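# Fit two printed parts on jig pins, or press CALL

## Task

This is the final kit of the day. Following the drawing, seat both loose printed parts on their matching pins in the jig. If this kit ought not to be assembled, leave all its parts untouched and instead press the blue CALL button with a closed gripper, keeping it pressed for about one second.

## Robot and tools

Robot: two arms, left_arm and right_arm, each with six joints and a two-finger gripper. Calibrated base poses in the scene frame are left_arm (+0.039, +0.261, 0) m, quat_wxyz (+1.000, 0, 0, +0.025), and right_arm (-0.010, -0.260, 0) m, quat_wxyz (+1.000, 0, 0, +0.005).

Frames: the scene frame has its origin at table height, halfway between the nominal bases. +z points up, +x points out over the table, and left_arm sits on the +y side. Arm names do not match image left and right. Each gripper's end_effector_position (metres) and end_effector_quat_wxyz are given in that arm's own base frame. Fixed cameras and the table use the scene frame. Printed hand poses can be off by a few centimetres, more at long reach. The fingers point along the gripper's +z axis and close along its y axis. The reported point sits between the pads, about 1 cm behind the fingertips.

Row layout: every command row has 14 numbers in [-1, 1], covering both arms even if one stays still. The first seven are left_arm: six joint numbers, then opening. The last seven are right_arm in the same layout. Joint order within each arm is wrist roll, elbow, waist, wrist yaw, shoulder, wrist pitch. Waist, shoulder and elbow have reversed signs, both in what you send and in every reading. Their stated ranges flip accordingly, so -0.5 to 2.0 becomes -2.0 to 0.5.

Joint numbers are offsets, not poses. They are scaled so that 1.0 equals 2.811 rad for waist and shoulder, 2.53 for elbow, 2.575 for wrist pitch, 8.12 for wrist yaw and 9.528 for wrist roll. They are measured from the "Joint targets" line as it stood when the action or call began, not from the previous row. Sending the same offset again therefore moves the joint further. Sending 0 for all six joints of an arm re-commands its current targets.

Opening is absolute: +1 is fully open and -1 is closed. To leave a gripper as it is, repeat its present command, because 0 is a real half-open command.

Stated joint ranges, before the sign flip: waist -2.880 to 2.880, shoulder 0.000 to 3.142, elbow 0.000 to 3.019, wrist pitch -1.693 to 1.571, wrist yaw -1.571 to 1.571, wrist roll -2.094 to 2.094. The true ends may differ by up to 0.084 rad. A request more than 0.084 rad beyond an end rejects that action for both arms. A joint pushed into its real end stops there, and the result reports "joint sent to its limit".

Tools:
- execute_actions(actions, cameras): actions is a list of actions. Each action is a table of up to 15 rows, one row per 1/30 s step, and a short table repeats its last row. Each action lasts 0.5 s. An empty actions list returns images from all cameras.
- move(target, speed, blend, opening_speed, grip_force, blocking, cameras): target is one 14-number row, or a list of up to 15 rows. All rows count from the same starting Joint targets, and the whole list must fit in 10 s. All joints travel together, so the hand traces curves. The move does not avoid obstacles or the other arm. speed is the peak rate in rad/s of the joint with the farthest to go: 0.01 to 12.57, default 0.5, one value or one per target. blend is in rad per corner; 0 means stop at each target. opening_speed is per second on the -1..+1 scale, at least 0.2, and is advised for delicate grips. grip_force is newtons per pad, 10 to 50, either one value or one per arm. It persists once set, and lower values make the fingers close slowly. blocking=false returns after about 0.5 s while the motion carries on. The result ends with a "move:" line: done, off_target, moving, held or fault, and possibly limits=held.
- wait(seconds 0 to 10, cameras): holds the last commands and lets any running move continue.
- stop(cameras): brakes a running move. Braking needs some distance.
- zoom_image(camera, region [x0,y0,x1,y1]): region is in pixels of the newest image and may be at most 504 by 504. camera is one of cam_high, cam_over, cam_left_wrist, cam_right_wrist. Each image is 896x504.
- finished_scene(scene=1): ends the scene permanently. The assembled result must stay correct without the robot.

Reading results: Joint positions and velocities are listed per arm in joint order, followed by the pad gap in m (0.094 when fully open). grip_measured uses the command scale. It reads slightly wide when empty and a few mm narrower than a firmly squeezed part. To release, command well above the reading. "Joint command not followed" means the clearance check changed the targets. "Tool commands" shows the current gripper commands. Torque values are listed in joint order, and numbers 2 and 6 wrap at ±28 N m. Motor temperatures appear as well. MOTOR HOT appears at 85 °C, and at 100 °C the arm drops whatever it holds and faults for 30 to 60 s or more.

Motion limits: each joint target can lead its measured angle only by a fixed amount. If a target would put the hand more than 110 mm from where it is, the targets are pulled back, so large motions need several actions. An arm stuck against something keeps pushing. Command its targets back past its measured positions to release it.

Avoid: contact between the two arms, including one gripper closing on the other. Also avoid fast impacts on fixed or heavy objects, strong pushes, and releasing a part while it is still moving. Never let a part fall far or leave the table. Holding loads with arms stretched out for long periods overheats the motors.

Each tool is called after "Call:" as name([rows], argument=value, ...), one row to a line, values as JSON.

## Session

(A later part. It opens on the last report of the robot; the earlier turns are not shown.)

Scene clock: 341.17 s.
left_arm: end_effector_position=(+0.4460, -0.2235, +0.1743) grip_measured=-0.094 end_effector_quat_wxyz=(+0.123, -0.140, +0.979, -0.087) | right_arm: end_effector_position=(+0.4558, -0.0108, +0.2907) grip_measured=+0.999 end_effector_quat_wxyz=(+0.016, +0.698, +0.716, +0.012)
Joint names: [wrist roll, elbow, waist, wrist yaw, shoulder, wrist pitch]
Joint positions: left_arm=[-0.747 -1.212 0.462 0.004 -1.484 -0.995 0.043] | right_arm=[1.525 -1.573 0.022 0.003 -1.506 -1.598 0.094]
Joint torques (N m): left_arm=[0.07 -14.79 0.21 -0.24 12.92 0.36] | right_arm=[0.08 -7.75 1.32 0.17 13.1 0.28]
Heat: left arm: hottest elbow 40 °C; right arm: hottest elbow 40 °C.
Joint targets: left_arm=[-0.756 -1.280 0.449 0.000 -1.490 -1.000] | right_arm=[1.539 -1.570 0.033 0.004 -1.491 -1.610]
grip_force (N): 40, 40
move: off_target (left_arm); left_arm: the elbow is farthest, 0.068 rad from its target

Call:
move(target=[-0.0011,-0.0526,0.1242,0,-0.0747,-0.0917,-0.3, 0,0,0,0,0,0,1], speed=0.5, cameras=["cam_left_wrist", "cam_right_wrist"])

Scene clock: 343.33 s.
left_arm: end_effector_position=(+0.3463, -0.3541, +0.1193) grip_measured=-0.094 end_effector_quat_wxyz=(-0.003, +0.019, +1.000, +0.001) | right_arm: end_effector_position=(+0.4558, -0.0108, +0.2907) grip_measured=+0.999 end_effector_quat_wxyz=(+0.016, +0.698, +0.716, +0.012)
Joint names: [wrist roll, elbow, waist, wrist yaw, shoulder, wrist pitch]
Joint positions: left_arm=[-0.758 -1.351 0.795 0.002 -1.699 -1.229 0.043] | right_arm=[1.525 -1.573 0.022 0.003 -1.506 -1.598 0.094]
Joint torques (N m): left_arm=[0.03 -13.48 1.9 -0.16 15.91 -0.09] | right_arm=[0.09 -7.79 1.26 0.16 13.16 0.28]
Heat: left arm: hottest elbow 40 °C; right arm: hottest elbow 40 °C.
Joint targets: left_arm=[-0.767 -1.413 0.799 0.000 -1.700 -1.237] | right_arm=[1.539 -1.570 0.033 0.004 -1.491 -1.610]
grip_force (N): 40, 40
move: off_target (left_arm); left_arm: the elbow is farthest, 0.062 rad from its target
Images, in order (width x height): cam_left_wrist 896x504, cam_right_wrist 896x504.

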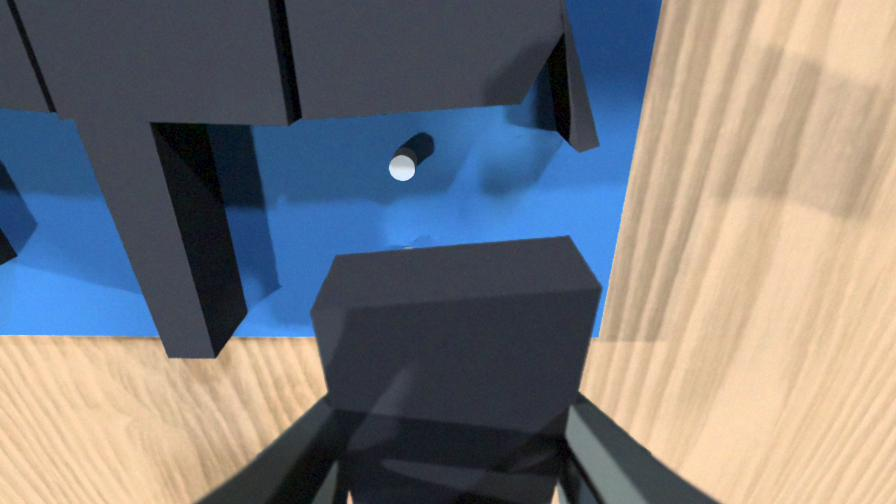

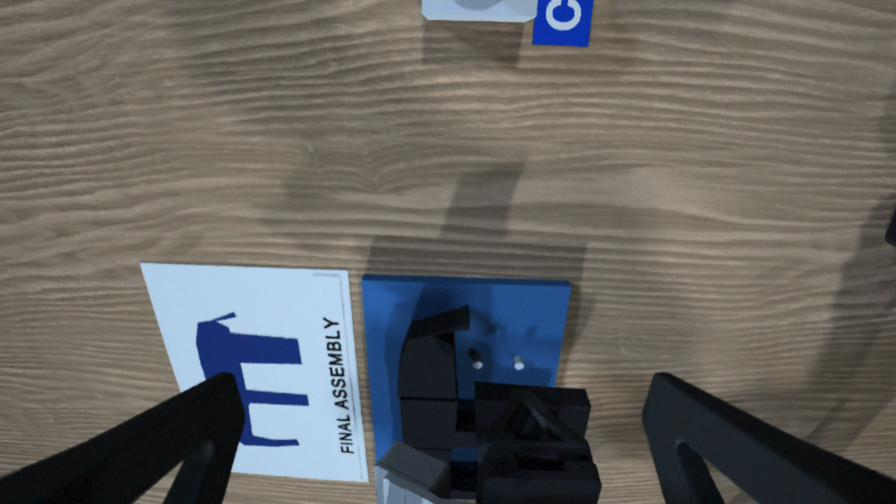

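Call:
zoom_image(camera="cam_left_wrist", region=[250, 0, 350, 140])

Call:
zoom_image(camera="cam_left_wrist", region=[370, 130, 450, 260])

Call:
zoom_image(camera="cam_left_wrist", region=[480, 0, 620, 160])

Call:
zoom_image(camera="cam_left_wrist", region=[0, 60, 300, 380])

Scaled by 3.600 from the camera's 896x504 image, which has a finer 1280x720 frame.

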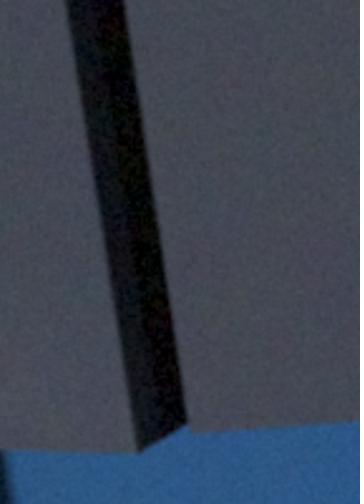

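Scaled by 3.877 from the camera's 896x504 image, which has a finer 1280x720 frame.

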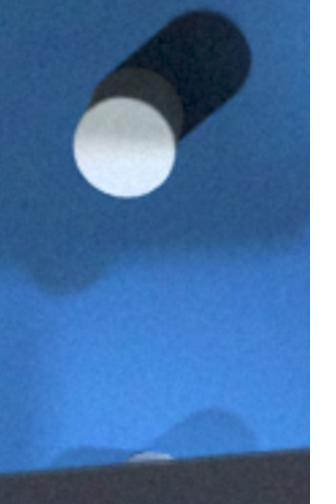

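Scaled by 3.150 from the camera's 896x504 image, which has a finer 1280x720 frame.

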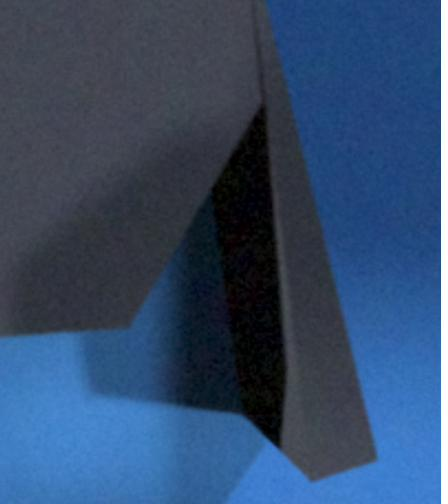

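Scaled by 1.575 from the camera's 896x504 image, which has a finer 1280x720 frame.

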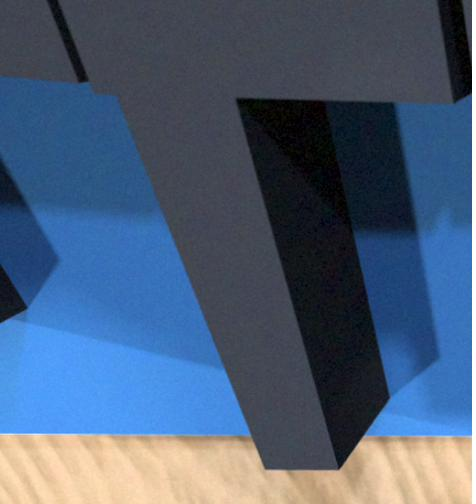

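Call:
move(target=[0.0051,0.0443,-0.0167,0,-0.0096,0.0381,-0.3, 0,0,0,0,0,0,1], speed=0.2, cameras=["cam_left_wrist", "cam_right_wrist"])

Call:
zoom_image(camera="cam_left_wrist", region=[240, 60, 640, 320])

Call:
zoom_image(camera="cam_left_wrist", region=[410, 150, 500, 250])

Call:
zoom_image(camera="cam_right_wrist", region=[380, 290, 600, 504])

Scene clock: 352.20 s.
left_arm: end_effector_position=(+0.3554, -0.3406, +0.0858) grip_measured=-0.094 end_effector_quat_wxyz=(-0.004, +0.017, +1.000, +0.003) | right_arm: end_effector_position=(+0.4558, -0.0108, +0.2907) grip_measured=+0.999 end_effector_quat_wxyz=(+0.016, +0.698, +0.716, +0.012)
Joint names: [wrist roll, elbow, waist, wrist yaw, shoulder, wrist pitch]
Joint positions: left_arm=[-0.728 -1.294 0.763 0.002 -1.727 -1.148 0.043] | right_arm=[1.525 -1.573 0.022 0.003 -1.506 -1.598 0.094]
Joint torques (N m): left_arm=[0.11 -8.5 0.85 -0.14 15.56 0.34] | right_arm=[0.09 -7.73 1.08 0.16 13.16 0.27]
Heat: left arm: hottest elbow 41 °C; right arm: hottest elbow 40 °C.
Joint targets: left_arm=[-0.718 -1.301 0.752 0.000 -1.727 -1.138] | right_arm=[1.539 -1.570 0.033 0.004 -1.491 -1.610]
grip_force (N): 40, 40
move: done
Images, in order (width x height): cam_left_wrist 896x504, cam_right_wrist 896x504.

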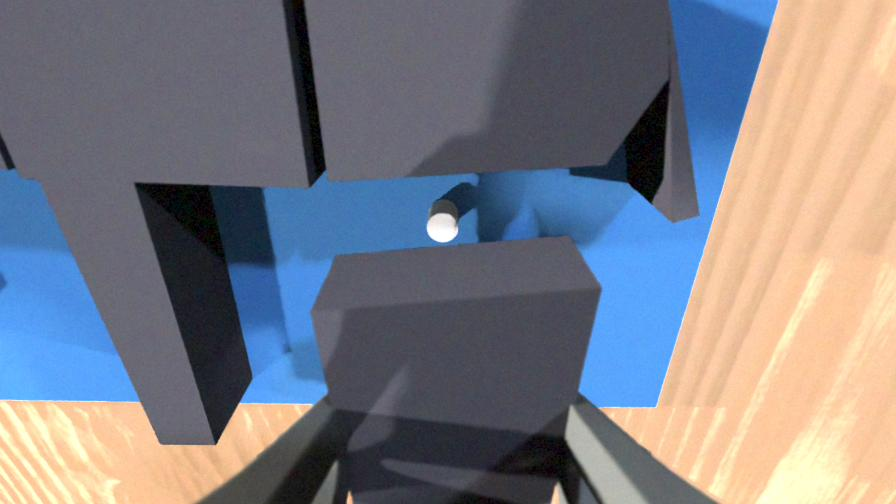

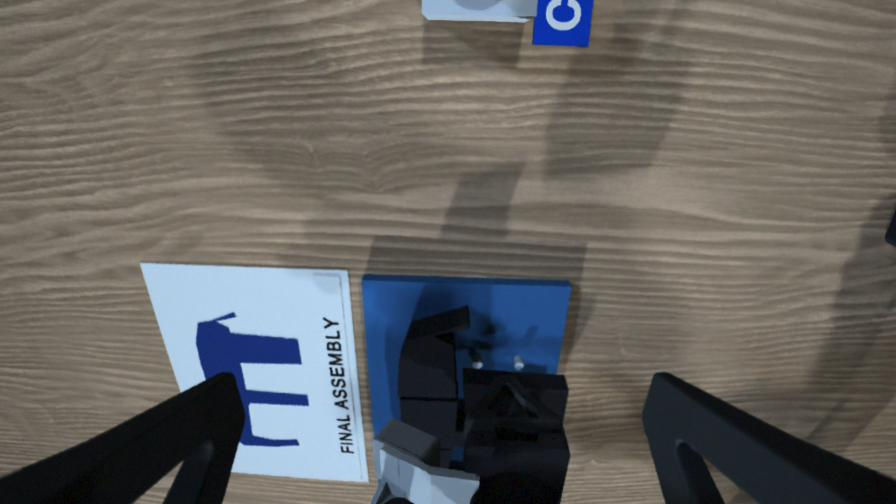

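Scaled by 1.260 from the camera's 896x504 image, which has a finer 1280x720 frame.

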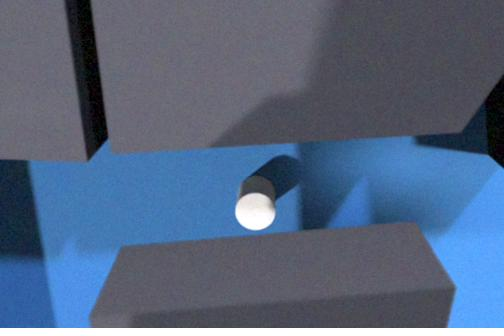

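Scaled by 5.040 from the camera's 896x504 image, which has a finer 1280x720 frame.

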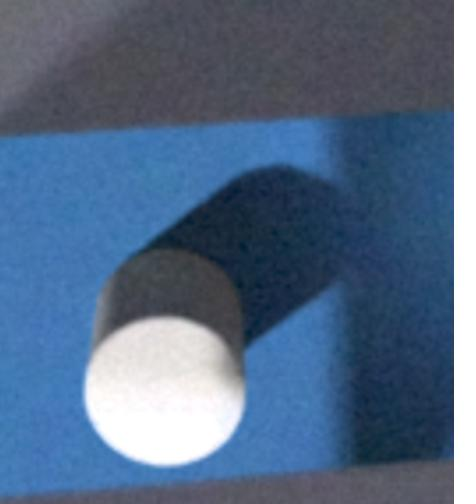

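Scaled by 2.291 from the camera's 896x504 image, which has a finer 1280x720 frame.

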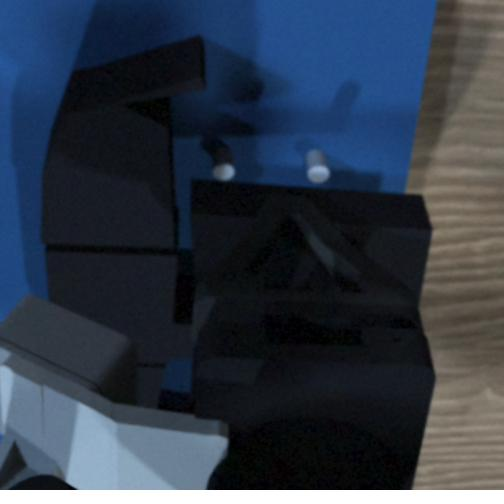

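Call:
zoom_image(camera="cam_right_wrist", region=[430, 310, 550, 410])

Call:
zoom_image(camera="cam_left_wrist", region=[290, 140, 350, 200])

Call:
zoom_image(camera="cam_left_wrist", region=[580, 140, 660, 200])

Call:
zoom_image(camera="cam_left_wrist", region=[300, 220, 400, 330])

Call:
zoom_image(camera="cam_left_wrist", region=[530, 210, 630, 310])

Scaled by 4.200 from the camera's 896x504 image, which has a finer 1280x720 frame.

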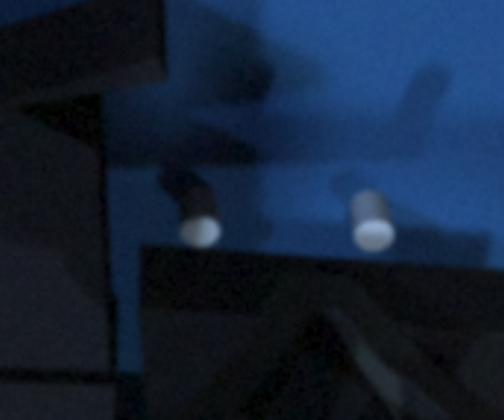

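Scaled by 8.400 from the camera's 896x504 image, which has a finer 1280x720 frame.

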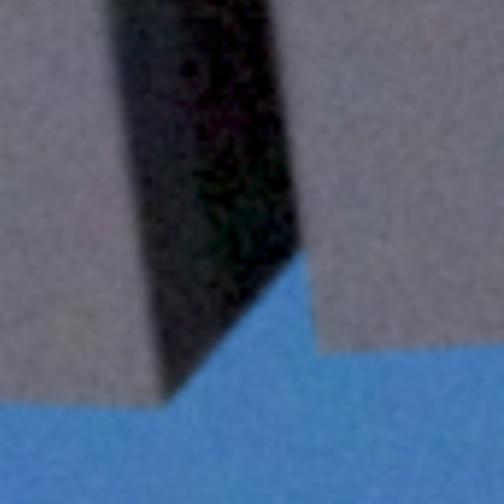

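Scaled by 6.300 from the camera's 896x504 image, which has a finer 1280x720 frame.

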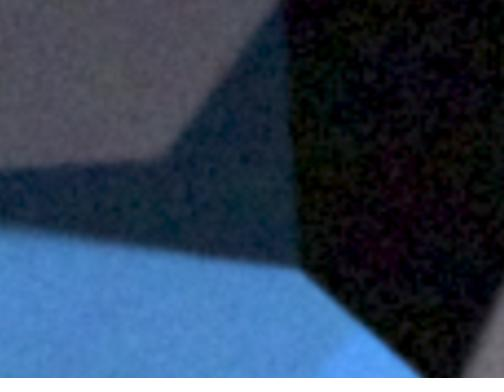

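Scaled by 4.582 from the camera's 896x504 image, which has a finer 1280x720 frame.

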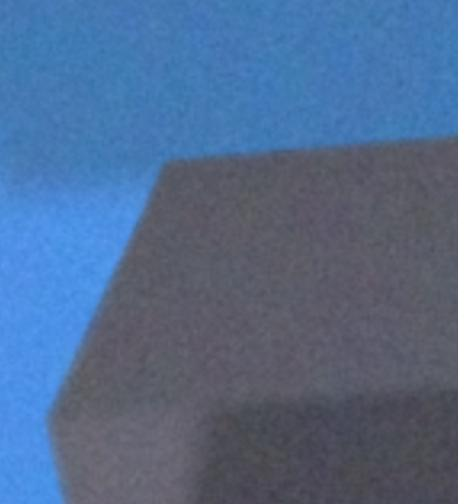

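Scaled by 5.040 from the camera's 896x504 image, which has a finer 1280x720 frame.

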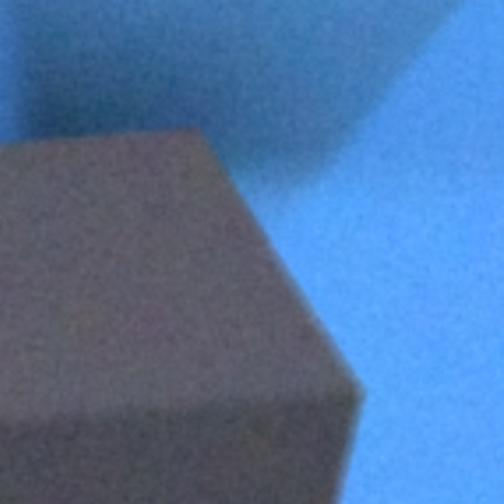

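Call:
move(target=[0,0.0160,-0.0004,0,-0.0107,0.0301,-0.3, 0,0,0,0,0,0,1], speed=0.08, cameras=["cam_left_wrist", "cam_right_wrist"])

Call:
zoom_image(camera="cam_left_wrist", region=[280, 160, 640, 330])

Call:
zoom_image(camera="cam_right_wrist", region=[430, 310, 590, 470])

Scene clock: 364.50 s.
left_arm: end_effector_position=(+0.3569, -0.3421, +0.0615) grip_measured=-0.094 end_effector_quat_wxyz=(+0.002, +0.018, +1.000, -0.003) | right_arm: end_effector_position=(+0.4558, -0.0108, +0.2907) grip_measured=+0.999 end_effector_quat_wxyz=(+0.016, +0.698, +0.716, +0.012)
Joint names: [wrist roll, elbow, waist, wrist yaw, shoulder, wrist pitch]
Joint positions: left_arm=[-0.727 -1.257 0.763 0.002 -1.752 -1.07 0.043] | right_arm=[1.525 -1.573 0.022 0.003 -1.506 -1.598 0.094]
Joint torques (N m): left_arm=[0.16 -7.87 0.44 -0.15 15.5 0.38] | right_arm=[0.09 -7.71 1.26 0.17 13.27 0.29]
Heat: left arm: hottest elbow 40 °C; right arm: hottest elbow 40 °C.
Joint targets: left_arm=[-0.718 -1.261 0.750 0.000 -1.757 -1.061] | right_arm=[1.539 -1.570 0.033 0.004 -1.491 -1.610]
grip_force (N): 40, 40
move: done
Images, in order (width x height): cam_left_wrist 896x504, cam_right_wrist 896x504.

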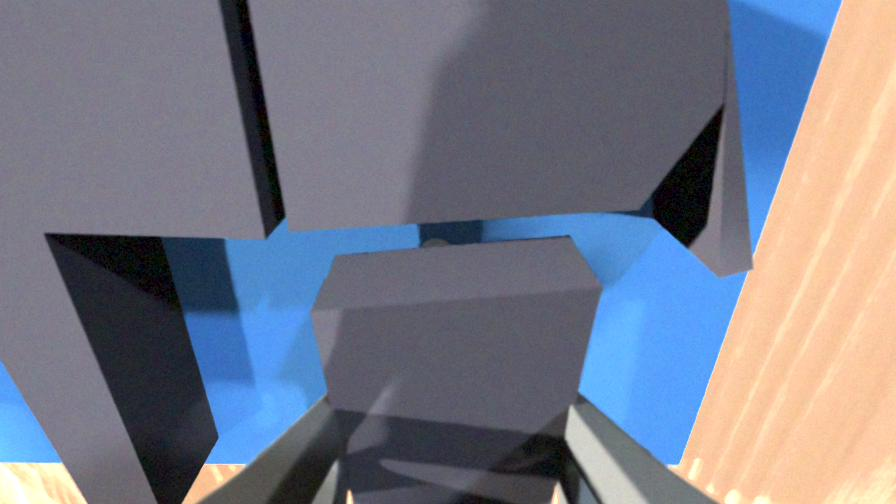

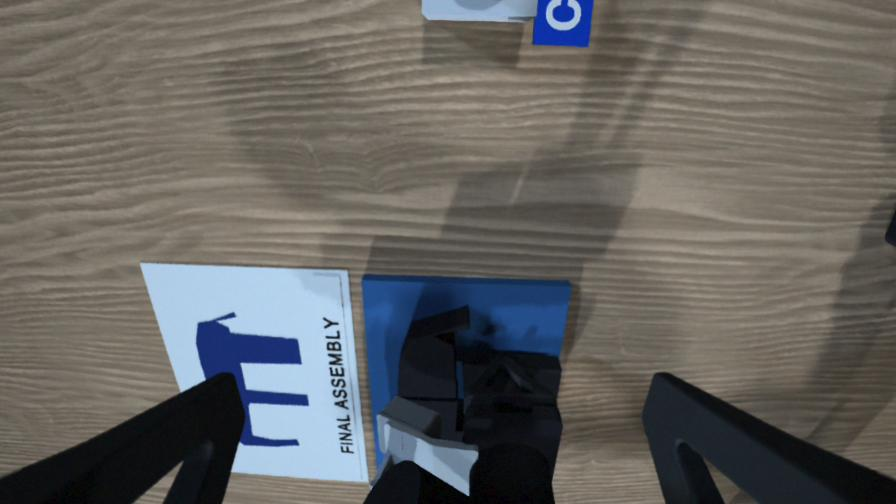

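Scaled by 1.400 from the camera's 896x504 image, which has a finer 1280x720 frame.

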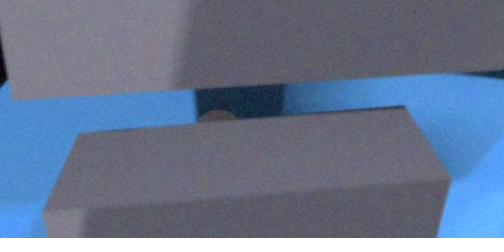

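Scaled by 3.150 from the camera's 896x504 image, which has a finer 1280x720 frame.

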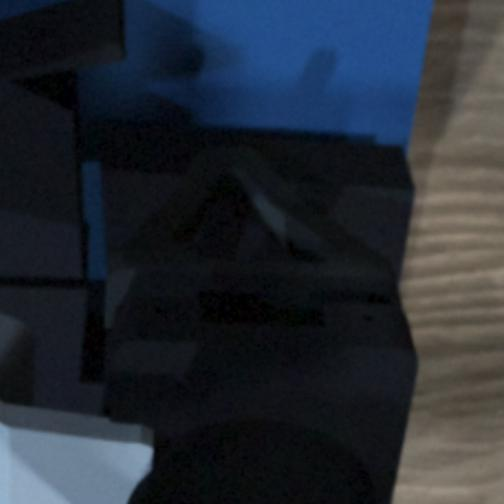

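Call:
zoom_image(camera="cam_left_wrist", region=[250, 190, 330, 260])

Call:
zoom_image(camera="cam_left_wrist", region=[390, 200, 490, 270])

Call:
zoom_image(camera="cam_left_wrist", region=[610, 180, 690, 250])

Call:
zoom_image(camera="cam_left_wrist", region=[300, 220, 400, 330])

Call:
zoom_image(camera="cam_left_wrist", region=[530, 210, 630, 310])

Scaled by 6.300 from the camera's 896x504 image, which has a finer 1280x720 frame.

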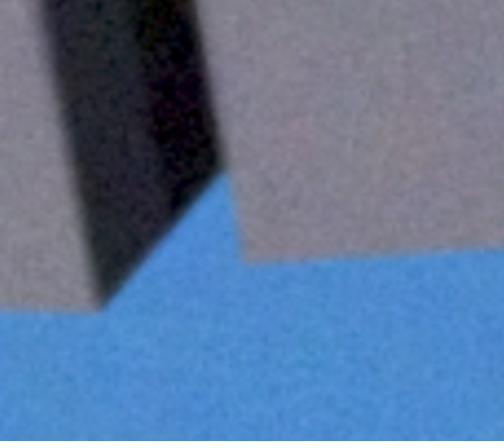

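Scaled by 5.040 from the camera's 896x504 image, which has a finer 1280x720 frame.

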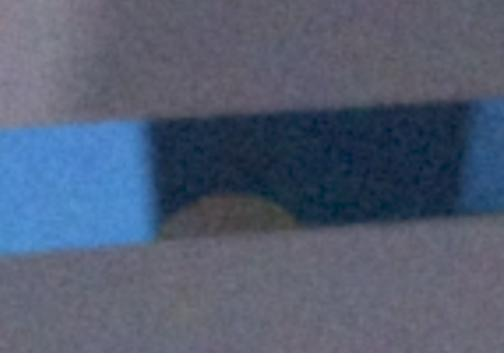

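Scaled by 6.300 from the camera's 896x504 image, which has a finer 1280x720 frame.

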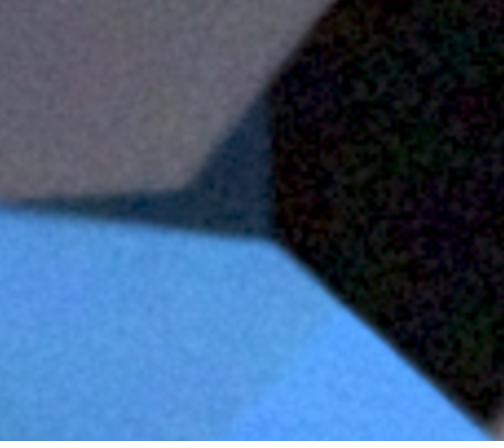

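Scaled by 4.582 from the camera's 896x504 image, which has a finer 1280x720 frame.

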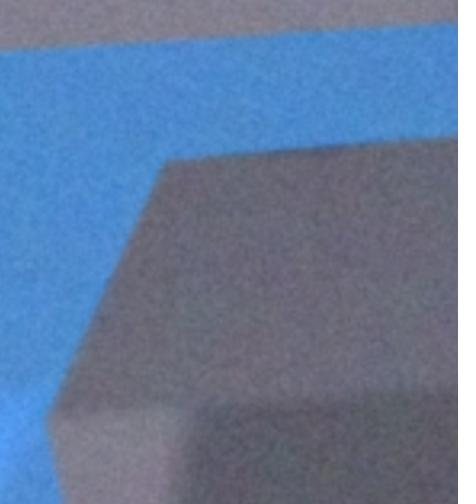

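Scaled by 5.040 from the camera's 896x504 image, which has a finer 1280x720 frame.

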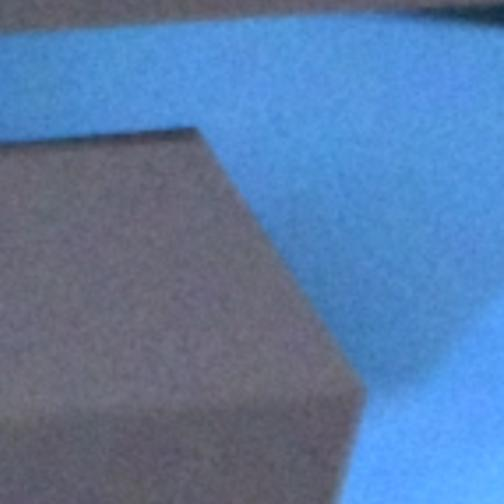

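Call:
move(target=[0.0002,0.0030,-0.0006,0,-0.0068,0.0082,-0.3, 0,0,0,0,0,0,1], speed=0.06, cameras=["cam_left_wrist", "cam_right_wrist"])

Call:
zoom_image(camera="cam_left_wrist", region=[220, 210, 320, 290])

Call:
zoom_image(camera="cam_left_wrist", region=[600, 190, 700, 270])

Call:
zoom_image(camera="cam_left_wrist", region=[300, 220, 620, 330])

Call:
zoom_image(camera="cam_right_wrist", region=[430, 310, 590, 470])

Scene clock: 370.23 s.
left_arm: end_effector_position=(+0.3572, -0.3423, +0.0495) grip_measured=-0.094 end_effector_quat_wxyz=(-0.001, +0.019, +1.000, +0.000) | right_arm: end_effector_position=(+0.4558, -0.0108, +0.2907) grip_measured=+0.999 end_effector_quat_wxyz=(+0.016, +0.698, +0.716, +0.012)
Joint names: [wrist roll, elbow, waist, wrist yaw, shoulder, wrist pitch]
Joint positions: left_arm=[-0.726 -1.249 0.763 0.002 -1.771 -1.049 0.043] | right_arm=[1.525 -1.573 0.022 0.003 -1.506 -1.598 0.094]
Joint torques (N m): left_arm=[0.22 -7.76 0.73 -0.11 16.15 0.43] | right_arm=[0.1 -7.76 0.97 0.17 13.33 0.27]
Heat: left arm: hottest elbow 39 °C; right arm: hottest elbow 40 °C.
Joint targets: left_arm=[-0.716 -1.253 0.749 0.000 -1.776 -1.040] | right_arm=[1.539 -1.570 0.033 0.004 -1.491 -1.610]
grip_force (N): 40, 40
move: done
Images, in order (width x height): cam_left_wrist 896x504, cam_right_wrist 896x504.

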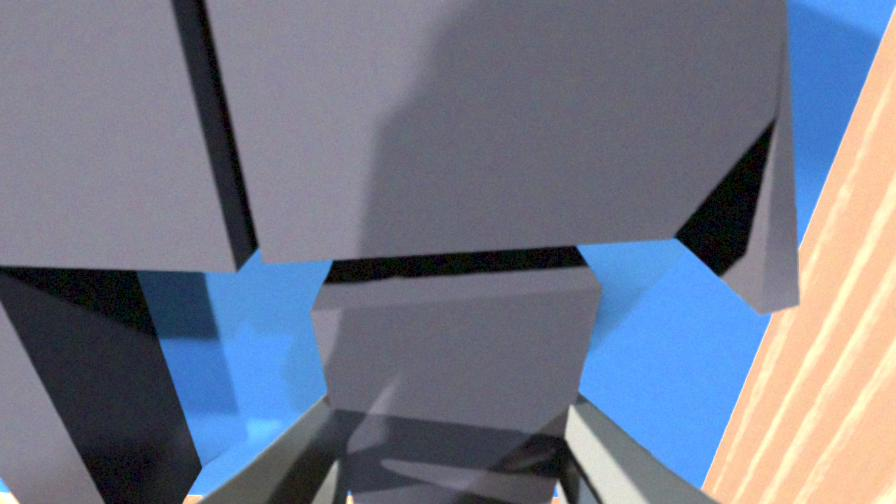

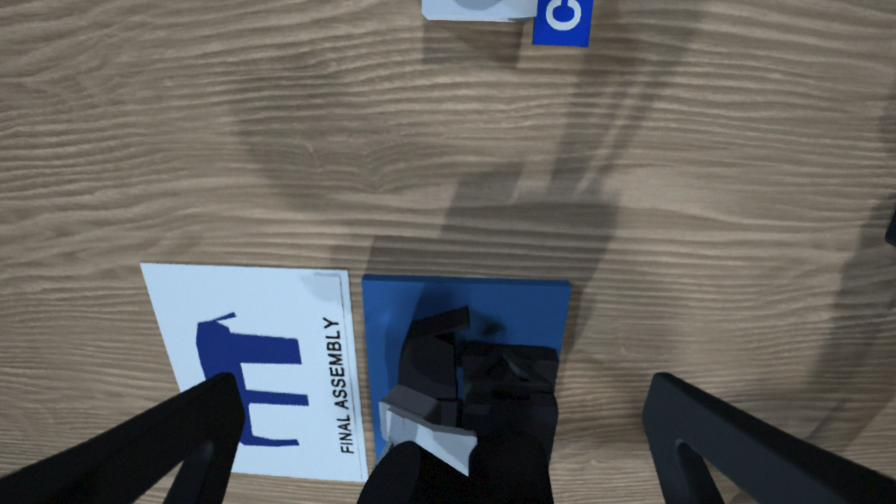

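Scaled by 5.040 from the camera's 896x504 image, which has a finer 1280x720 frame.

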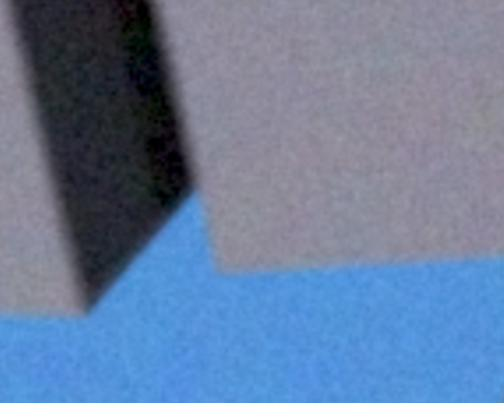

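Scaled by 5.040 from the camera's 896x504 image, which has a finer 1280x720 frame.

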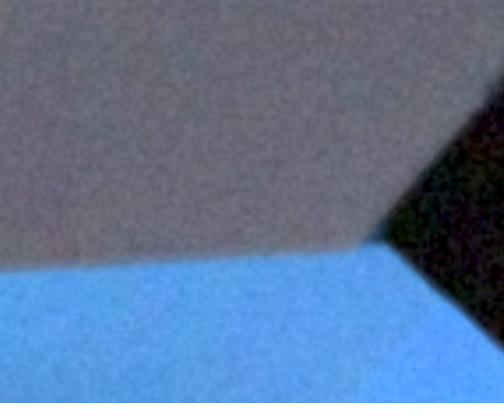

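Scaled by 1.575 from the camera's 896x504 image, which has a finer 1280x720 frame.

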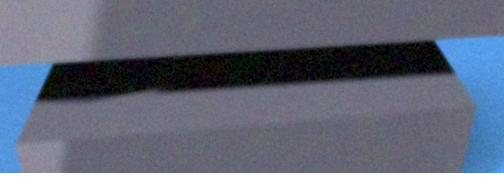

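Scaled by 3.150 from the camera's 896x504 image, which has a finer 1280x720 frame.

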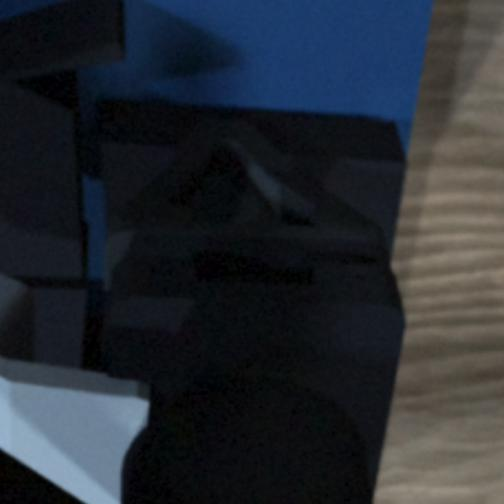

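Call:
move(target=[0,0,-0.0006,0,0,0,-0.3, 0,0,0,0,0,0,1], speed=0.05)

Scene clock: 373.13 s.
left_arm: end_effector_position=(+0.3576, -0.3419, +0.0495) grip_measured=-0.094 end_effector_quat_wxyz=(-0.001, +0.018, +1.000, +0.000) | right_arm: end_effector_position=(+0.4558, -0.0108, +0.2907) grip_measured=+0.999 end_effector_quat_wxyz=(+0.016, +0.698, +0.716, +0.012)
Joint names: [wrist roll, elbow, waist, wrist yaw, shoulder, wrist pitch]
Joint positions: left_arm=[-0.726 -1.249 0.761 0.002 -1.771 -1.049 0.043] | right_arm=[1.525 -1.573 0.022 0.003 -1.506 -1.598 0.094]
Joint torques (N m): left_arm=[0.18 -7.86 0.44 -0.13 16.09 0.44] | right_arm=[0.08 -7.77 1.14 0.17 13.1 0.31]
Heat: left arm: hottest elbow 39 °C; right arm: hottest elbow 40 °C.
Joint targets: left_arm=[-0.717 -1.253 0.747 0.000 -1.776 -1.040] | right_arm=[1.539 -1.570 0.033 0.004 -1.491 -1.610]
grip_force (N): 40, 40
move: done

Call:
move(target=[0,0.00178,-0.00036,0,-0.00263,0.00462,-0.3, 0,0,0,0,0,0,1], speed=0.03, cameras=["cam_left_wrist"])

Call:
zoom_image(camera="cam_left_wrist", region=[200, 220, 320, 310])

Call:
zoom_image(camera="cam_left_wrist", region=[290, 220, 410, 330])

Call:
zoom_image(camera="cam_left_wrist", region=[560, 210, 700, 310])

Scene clock: 375.13 s.
left_arm: end_effector_position=(+0.3587, -0.3422, +0.0457) grip_measured=-0.094 end_effector_quat_wxyz=(+0.000, +0.017, +1.000, -0.001) | right_arm: end_effector_position=(+0.4558, -0.0108, +0.2907) grip_measured=+0.999 end_effector_quat_wxyz=(+0.016, +0.698, +0.716, +0.012)
Joint names: [wrist roll, elbow, waist, wrist yaw, shoulder, wrist pitch]
Joint positions: left_arm=[-0.726 -1.246 0.76 0.002 -1.777 -1.037 0.043] | right_arm=[1.525 -1.573 0.022 0.003 -1.506 -1.598 0.094]
Joint torques (N m): left_arm=[0.17 -7.65 0.5 -0.15 15.09 0.42] | right_arm=[0.1 -7.8 1.2 0.17 13.22 0.27]
Heat: left arm: hottest elbow 38 °C; right arm: hottest elbow 40 °C.
Joint targets: left_arm=[-0.717 -1.248 0.746 0.000 -1.784 -1.028] | right_arm=[1.539 -1.570 0.033 0.004 -1.491 -1.610]
grip_force (N): 40, 40
move: done
Images, in order (width x height): cam_left_wrist 896x504.

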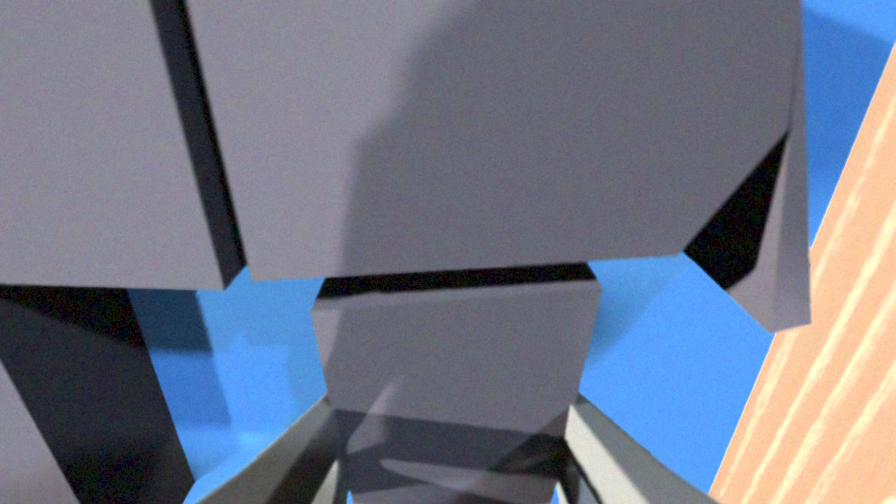

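Scaled by 4.200 from the camera's 896x504 image, which has a finer 1280x720 frame.

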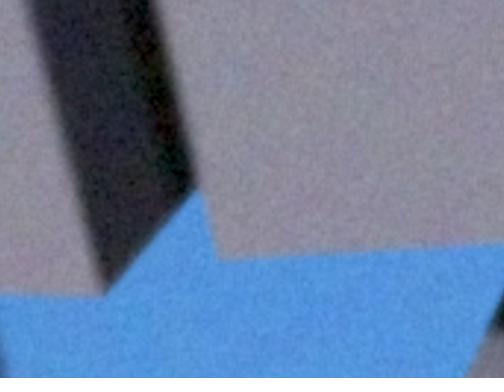

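Scaled by 4.200 from the camera's 896x504 image, which has a finer 1280x720 frame.

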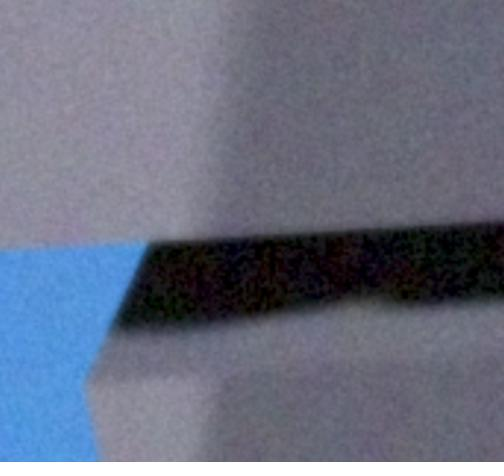

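Scaled by 3.600 from the camera's 896x504 image, which has a finer 1280x720 frame.

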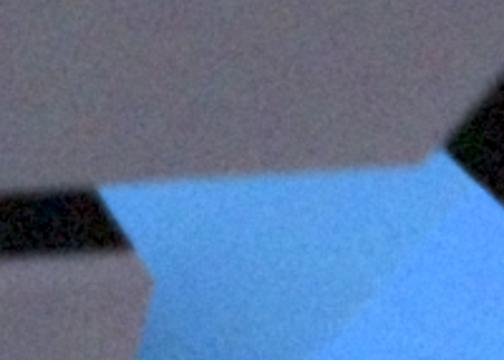

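Call:
move(target=[0,0.00158,-0.0007,0,0,0.00155,-0.3, 0,0,0,0,0,0,1], speed=0.03)

Scene clock: 377.47 s.
left_arm: end_effector_position=(+0.3597, -0.3424, +0.0457) grip_measured=-0.094 end_effector_quat_wxyz=(+0.002, +0.017, +1.000, -0.003) | right_arm: end_effector_position=(+0.4558, -0.0108, +0.2907) grip_measured=+0.999 end_effector_quat_wxyz=(+0.016, +0.698, +0.716, +0.012)
Joint names: [wrist roll, elbow, waist, wrist yaw, shoulder, wrist pitch]
Joint positions: left_arm=[-0.726 -1.246 0.759 0.002 -1.777 -1.033 0.043] | right_arm=[1.525 -1.573 0.022 0.003 -1.506 -1.598 0.094]
Joint torques (N m): left_arm=[0.16 -7.38 0.03 -0.15 15.68 0.43] | right_arm=[0.08 -7.77 1.14 0.15 13.39 0.31]
Heat: left arm: hottest elbow 38 °C; right arm: hottest elbow 40 °C.
Joint targets: left_arm=[-0.717 -1.244 0.744 0.000 -1.784 -1.024] | right_arm=[1.539 -1.570 0.033 0.004 -1.491 -1.610]
grip_force (N): 40, 40
move: done

Call:
move([
  [0,-0.0379,0.0146,0,0.0228,-0.0365,-0.3, 0,0,0,0,0,0,1],
  [0,-0.0028,0.00114,0,0.0025,-0.0054,-0.3, 0,0,0,0,0,0,1],
], speed=[0.1, 0.06], cameras=["cam_left_wrist"])

Call:
zoom_image(camera="cam_left_wrist", region=[200, 220, 320, 310])

Call:
zoom_image(camera="cam_left_wrist", region=[560, 200, 700, 300])

Call:
zoom_image(camera="cam_left_wrist", region=[290, 220, 410, 330])

Scene clock: 384.00 s.
left_arm: end_effector_position=(+0.3574, -0.3417, +0.0488) grip_measured=-0.094 end_effector_quat_wxyz=(-0.001, +0.019, +1.000, +0.000) | right_arm: end_effector_position=(+0.4558, -0.0108, +0.2907) grip_measured=+0.999 end_effector_quat_wxyz=(+0.016, +0.698, +0.716, +0.012)
Joint names: [wrist roll, elbow, waist, wrist yaw, shoulder, wrist pitch]
Joint positions: left_arm=[-0.724 -1.247 0.761 0.002 -1.772 -1.047 0.043] | right_arm=[1.525 -1.573 0.022 0.003 -1.506 -1.598 0.094]
Joint torques (N m): left_arm=[0.16 -7.79 0.15 -0.13 15.74 0.4] | right_arm=[0.09 -7.76 1.08 0.17 13.1 0.29]
Heat: left arm: hottest elbow 38 °C; right arm: hottest elbow 40 °C.
Joint targets: left_arm=[-0.717 -1.251 0.747 0.000 -1.776 -1.038] | right_arm=[1.539 -1.570 0.033 0.004 -1.491 -1.610]
grip_force (N): 40, 40
move: done
Images, in order (width x height): cam_left_wrist 896x504.

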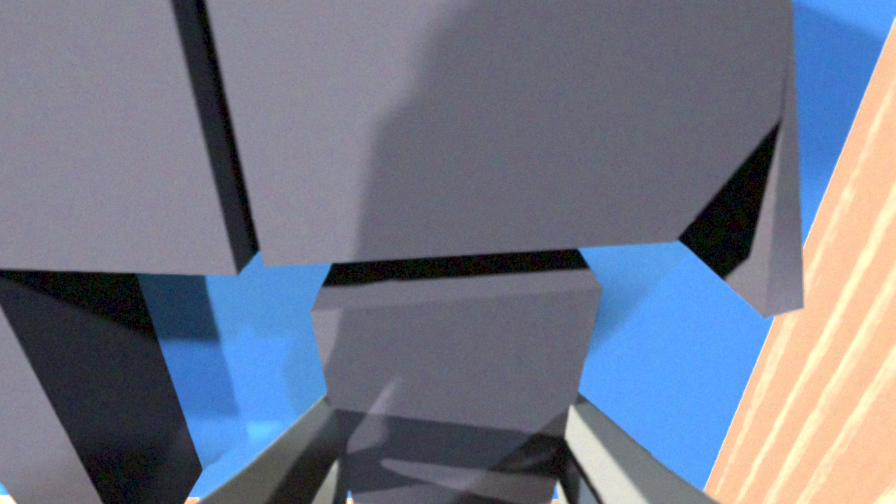

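Scaled by 4.200 from the camera's 896x504 image, which has a finer 1280x720 frame.

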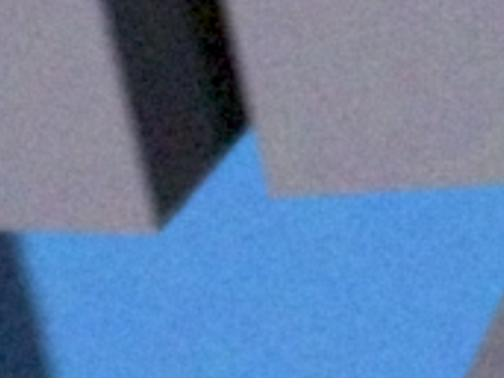

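Scaled by 3.600 from the camera's 896x504 image, which has a finer 1280x720 frame.

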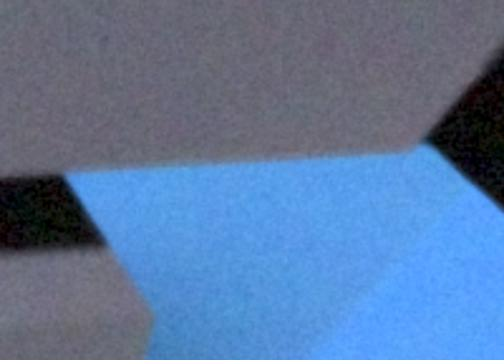

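Scaled by 4.200 from the camera's 896x504 image, which has a finer 1280x720 frame.

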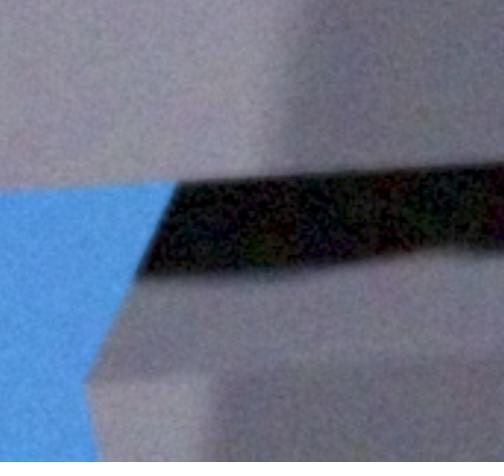

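Call:
move(target=[0,0.00237,-0.00053,0,-0.00231,0.00408,-0.3, 0,0,0,0,0,0,1], speed=0.03)

Scene clock: 385.83 s.
left_arm: end_effector_position=(+0.3584, -0.3416, +0.0454) grip_measured=-0.094 end_effector_quat_wxyz=(+0.000, +0.018, +1.000, -0.001) | right_arm: end_effector_position=(+0.4558, -0.0108, +0.2907) grip_measured=+0.999 end_effector_quat_wxyz=(+0.016, +0.698, +0.716, +0.012)
Joint names: [wrist roll, elbow, waist, wrist yaw, shoulder, wrist pitch]
Joint positions: left_arm=[-0.724 -1.244 0.76 0.002 -1.776 -1.036 0.043] | right_arm=[1.525 -1.573 0.022 0.003 -1.506 -1.598 0.094]
Joint torques (N m): left_arm=[0.13 -7.53 0.38 -0.15 15.33 0.27] | right_arm=[0.07 -7.76 1.2 0.17 13.22 0.25]
Heat: left arm: hottest elbow 37 °C; right arm: hottest elbow 40 °C.
Joint targets: left_arm=[-0.717 -1.246 0.746 0.000 -1.783 -1.027] | right_arm=[1.539 -1.570 0.033 0.004 -1.491 -1.610]
grip_force (N): 40, 40
move: done

Call:
move(target=[0,0.0016,-0.00036,0,-0.0016,0.0028,-0.3, 0,0,0,0,0,0,1], speed=0.03)

Scene clock: 386.97 s.
left_arm: end_effector_position=(+0.3586, -0.3410, +0.0420) grip_measured=-0.094 end_effector_quat_wxyz=(+0.000, +0.017, +1.000, -0.001) | right_arm: end_effector_position=(+0.4558, -0.0108, +0.2907) grip_measured=+0.999 end_effector_quat_wxyz=(+0.016, +0.698, +0.716, +0.012)
Joint names: [wrist roll, elbow, waist, wrist yaw, shoulder, wrist pitch]
Joint positions: left_arm=[-0.724 -1.239 0.759 0.002 -1.781 -1.028 0.043] | right_arm=[1.525 -1.573 0.022 0.003 -1.506 -1.598 0.094]
Joint torques (N m): left_arm=[0.17 -7.53 0.32 -0.13 15.38 0.58] | right_arm=[0.08 -7.82 1.14 0.18 13.22 0.29]
Heat: left arm: hottest elbow 37 °C; right arm: hottest elbow 40 °C.
Joint targets: left_arm=[-0.717 -1.241 0.745 0.000 -1.788 -1.020] | right_arm=[1.539 -1.570 0.033 0.004 -1.491 -1.610]
grip_force (N): 40, 40
move: done

Call:
move(target=[0,0.0014,0,0,-0.0014,0.0026,-0.3, 0,0,0,0,0,0,1], speed=0.03, cameras=["cam_left_wrist", "cam_right_wrist"])

Scene clock: 389.17 s.
left_arm: end_effector_position=(+0.3584, -0.3409, +0.0391) grip_measured=-0.094 end_effector_quat_wxyz=(+0.000, +0.017, +1.000, -0.001) | right_arm: end_effector_position=(+0.4558, -0.0108, +0.2907) grip_measured=+0.999 end_effector_quat_wxyz=(+0.016, +0.698, +0.716, +0.012)
Joint names: [wrist roll, elbow, waist, wrist yaw, shoulder, wrist pitch]
Joint positions: left_arm=[-0.724 -1.236 0.759 0.002 -1.784 -1.022 0.043] | right_arm=[1.525 -1.573 0.022 0.003 -1.506 -1.598 0.094]
Joint torques (N m): left_arm=[0.15 -7.47 0.38 -0.15 15.33 0.36] | right_arm=[0.09 -7.76 1.08 0.18 13.16 0.27]
Heat: left arm: hottest elbow 37 °C; right arm: hottest elbow 40 °C.
Joint targets: left_arm=[-0.717 -1.238 0.745 0.000 -1.792 -1.013] | right_arm=[1.539 -1.570 0.033 0.004 -1.491 -1.610]
grip_force (N): 40, 40
move: done
Images, in order (width x height): cam_left_wrist 896x504, cam_right_wrist 896x504.

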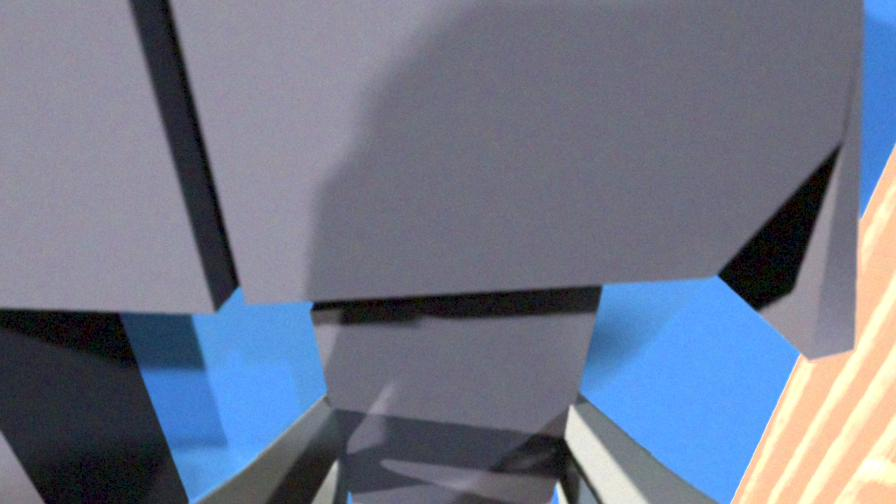

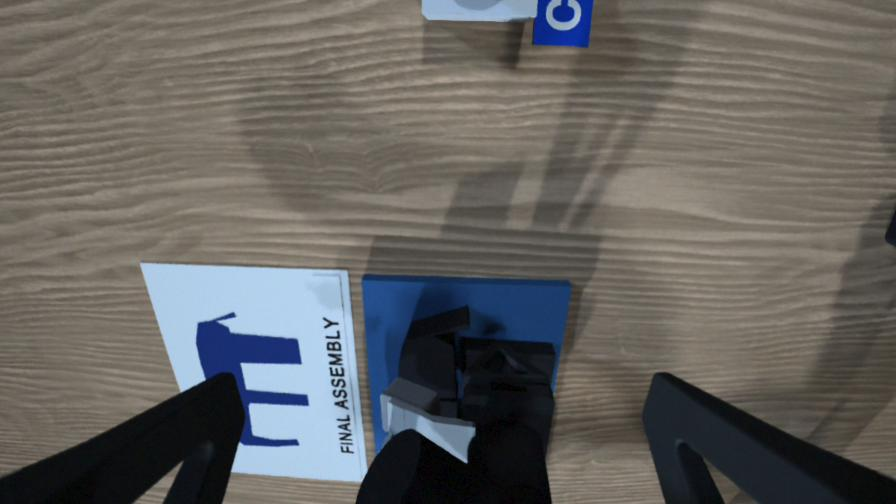

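Call:
move(target=[0,0.0010,0,0,-0.0010,0.0019,-0.3, 0,0,0,0,0,0,1], speed=0.03)

Scene clock: 390.23 s.
left_arm: end_effector_position=(+0.3589, -0.3413, +0.0380) grip_measured=-0.094 end_effector_quat_wxyz=(+0.000, +0.017, +1.000, -0.001) | right_arm: end_effector_position=(+0.4558, -0.0108, +0.2907) grip_measured=+0.999 end_effector_quat_wxyz=(+0.016, +0.698, +0.716, +0.012)
Joint names: [wrist roll, elbow, waist, wrist yaw, shoulder, wrist pitch]
Joint positions: left_arm=[-0.724 -1.236 0.759 0.002 -1.787 -1.018 0.043] | right_arm=[1.525 -1.573 0.022 0.003 -1.506 -1.598 0.094]
Joint torques (N m): left_arm=[0.15 -7.23 0.62 -0.15 15.21 0.34] | right_arm=[0.08 -7.72 1.08 0.16 13.22 0.25]
Heat: left arm: hottest elbow 37 °C; right arm: hottest elbow 40 °C.
Joint targets: left_arm=[-0.717 -1.235 0.745 0.000 -1.794 -1.008] | right_arm=[1.539 -1.570 0.033 0.004 -1.491 -1.610]
grip_force (N): 40, 40
move: done

Call:
move(target=[0,0.0014,0,0,-0.0012,0.0019,-0.3, 0,0,0,0,0,0,1], speed=0.03)

Scene clock: 391.13 s.
left_arm: end_effector_position=(+0.3591, -0.3416, +0.0376) grip_measured=-0.094 end_effector_quat_wxyz=(+0.001, +0.017, +1.000, -0.002) | right_arm: end_effector_position=(+0.4558, -0.0108, +0.2907) grip_measured=+0.999 end_effector_quat_wxyz=(+0.016, +0.698, +0.716, +0.012)
Joint names: [wrist roll, elbow, waist, wrist yaw, shoulder, wrist pitch]
Joint positions: left_arm=[-0.724 -1.235 0.759 0.002 -1.787 -1.015 0.043] | right_arm=[1.525 -1.573 0.022 0.003 -1.506 -1.598 0.094]
Joint torques (N m): left_arm=[0.14 -6.98 0.32 -0.15 15.62 0.64] | right_arm=[0.08 -7.75 1.26 0.17 13.27 0.32]
Heat: left arm: hottest elbow 37 °C; right arm: hottest elbow 40 °C.
Joint targets: left_arm=[-0.717 -1.232 0.745 0.000 -1.798 -1.003] | right_arm=[1.539 -1.570 0.033 0.004 -1.491 -1.610]
grip_force (N): 40, 40
move: done


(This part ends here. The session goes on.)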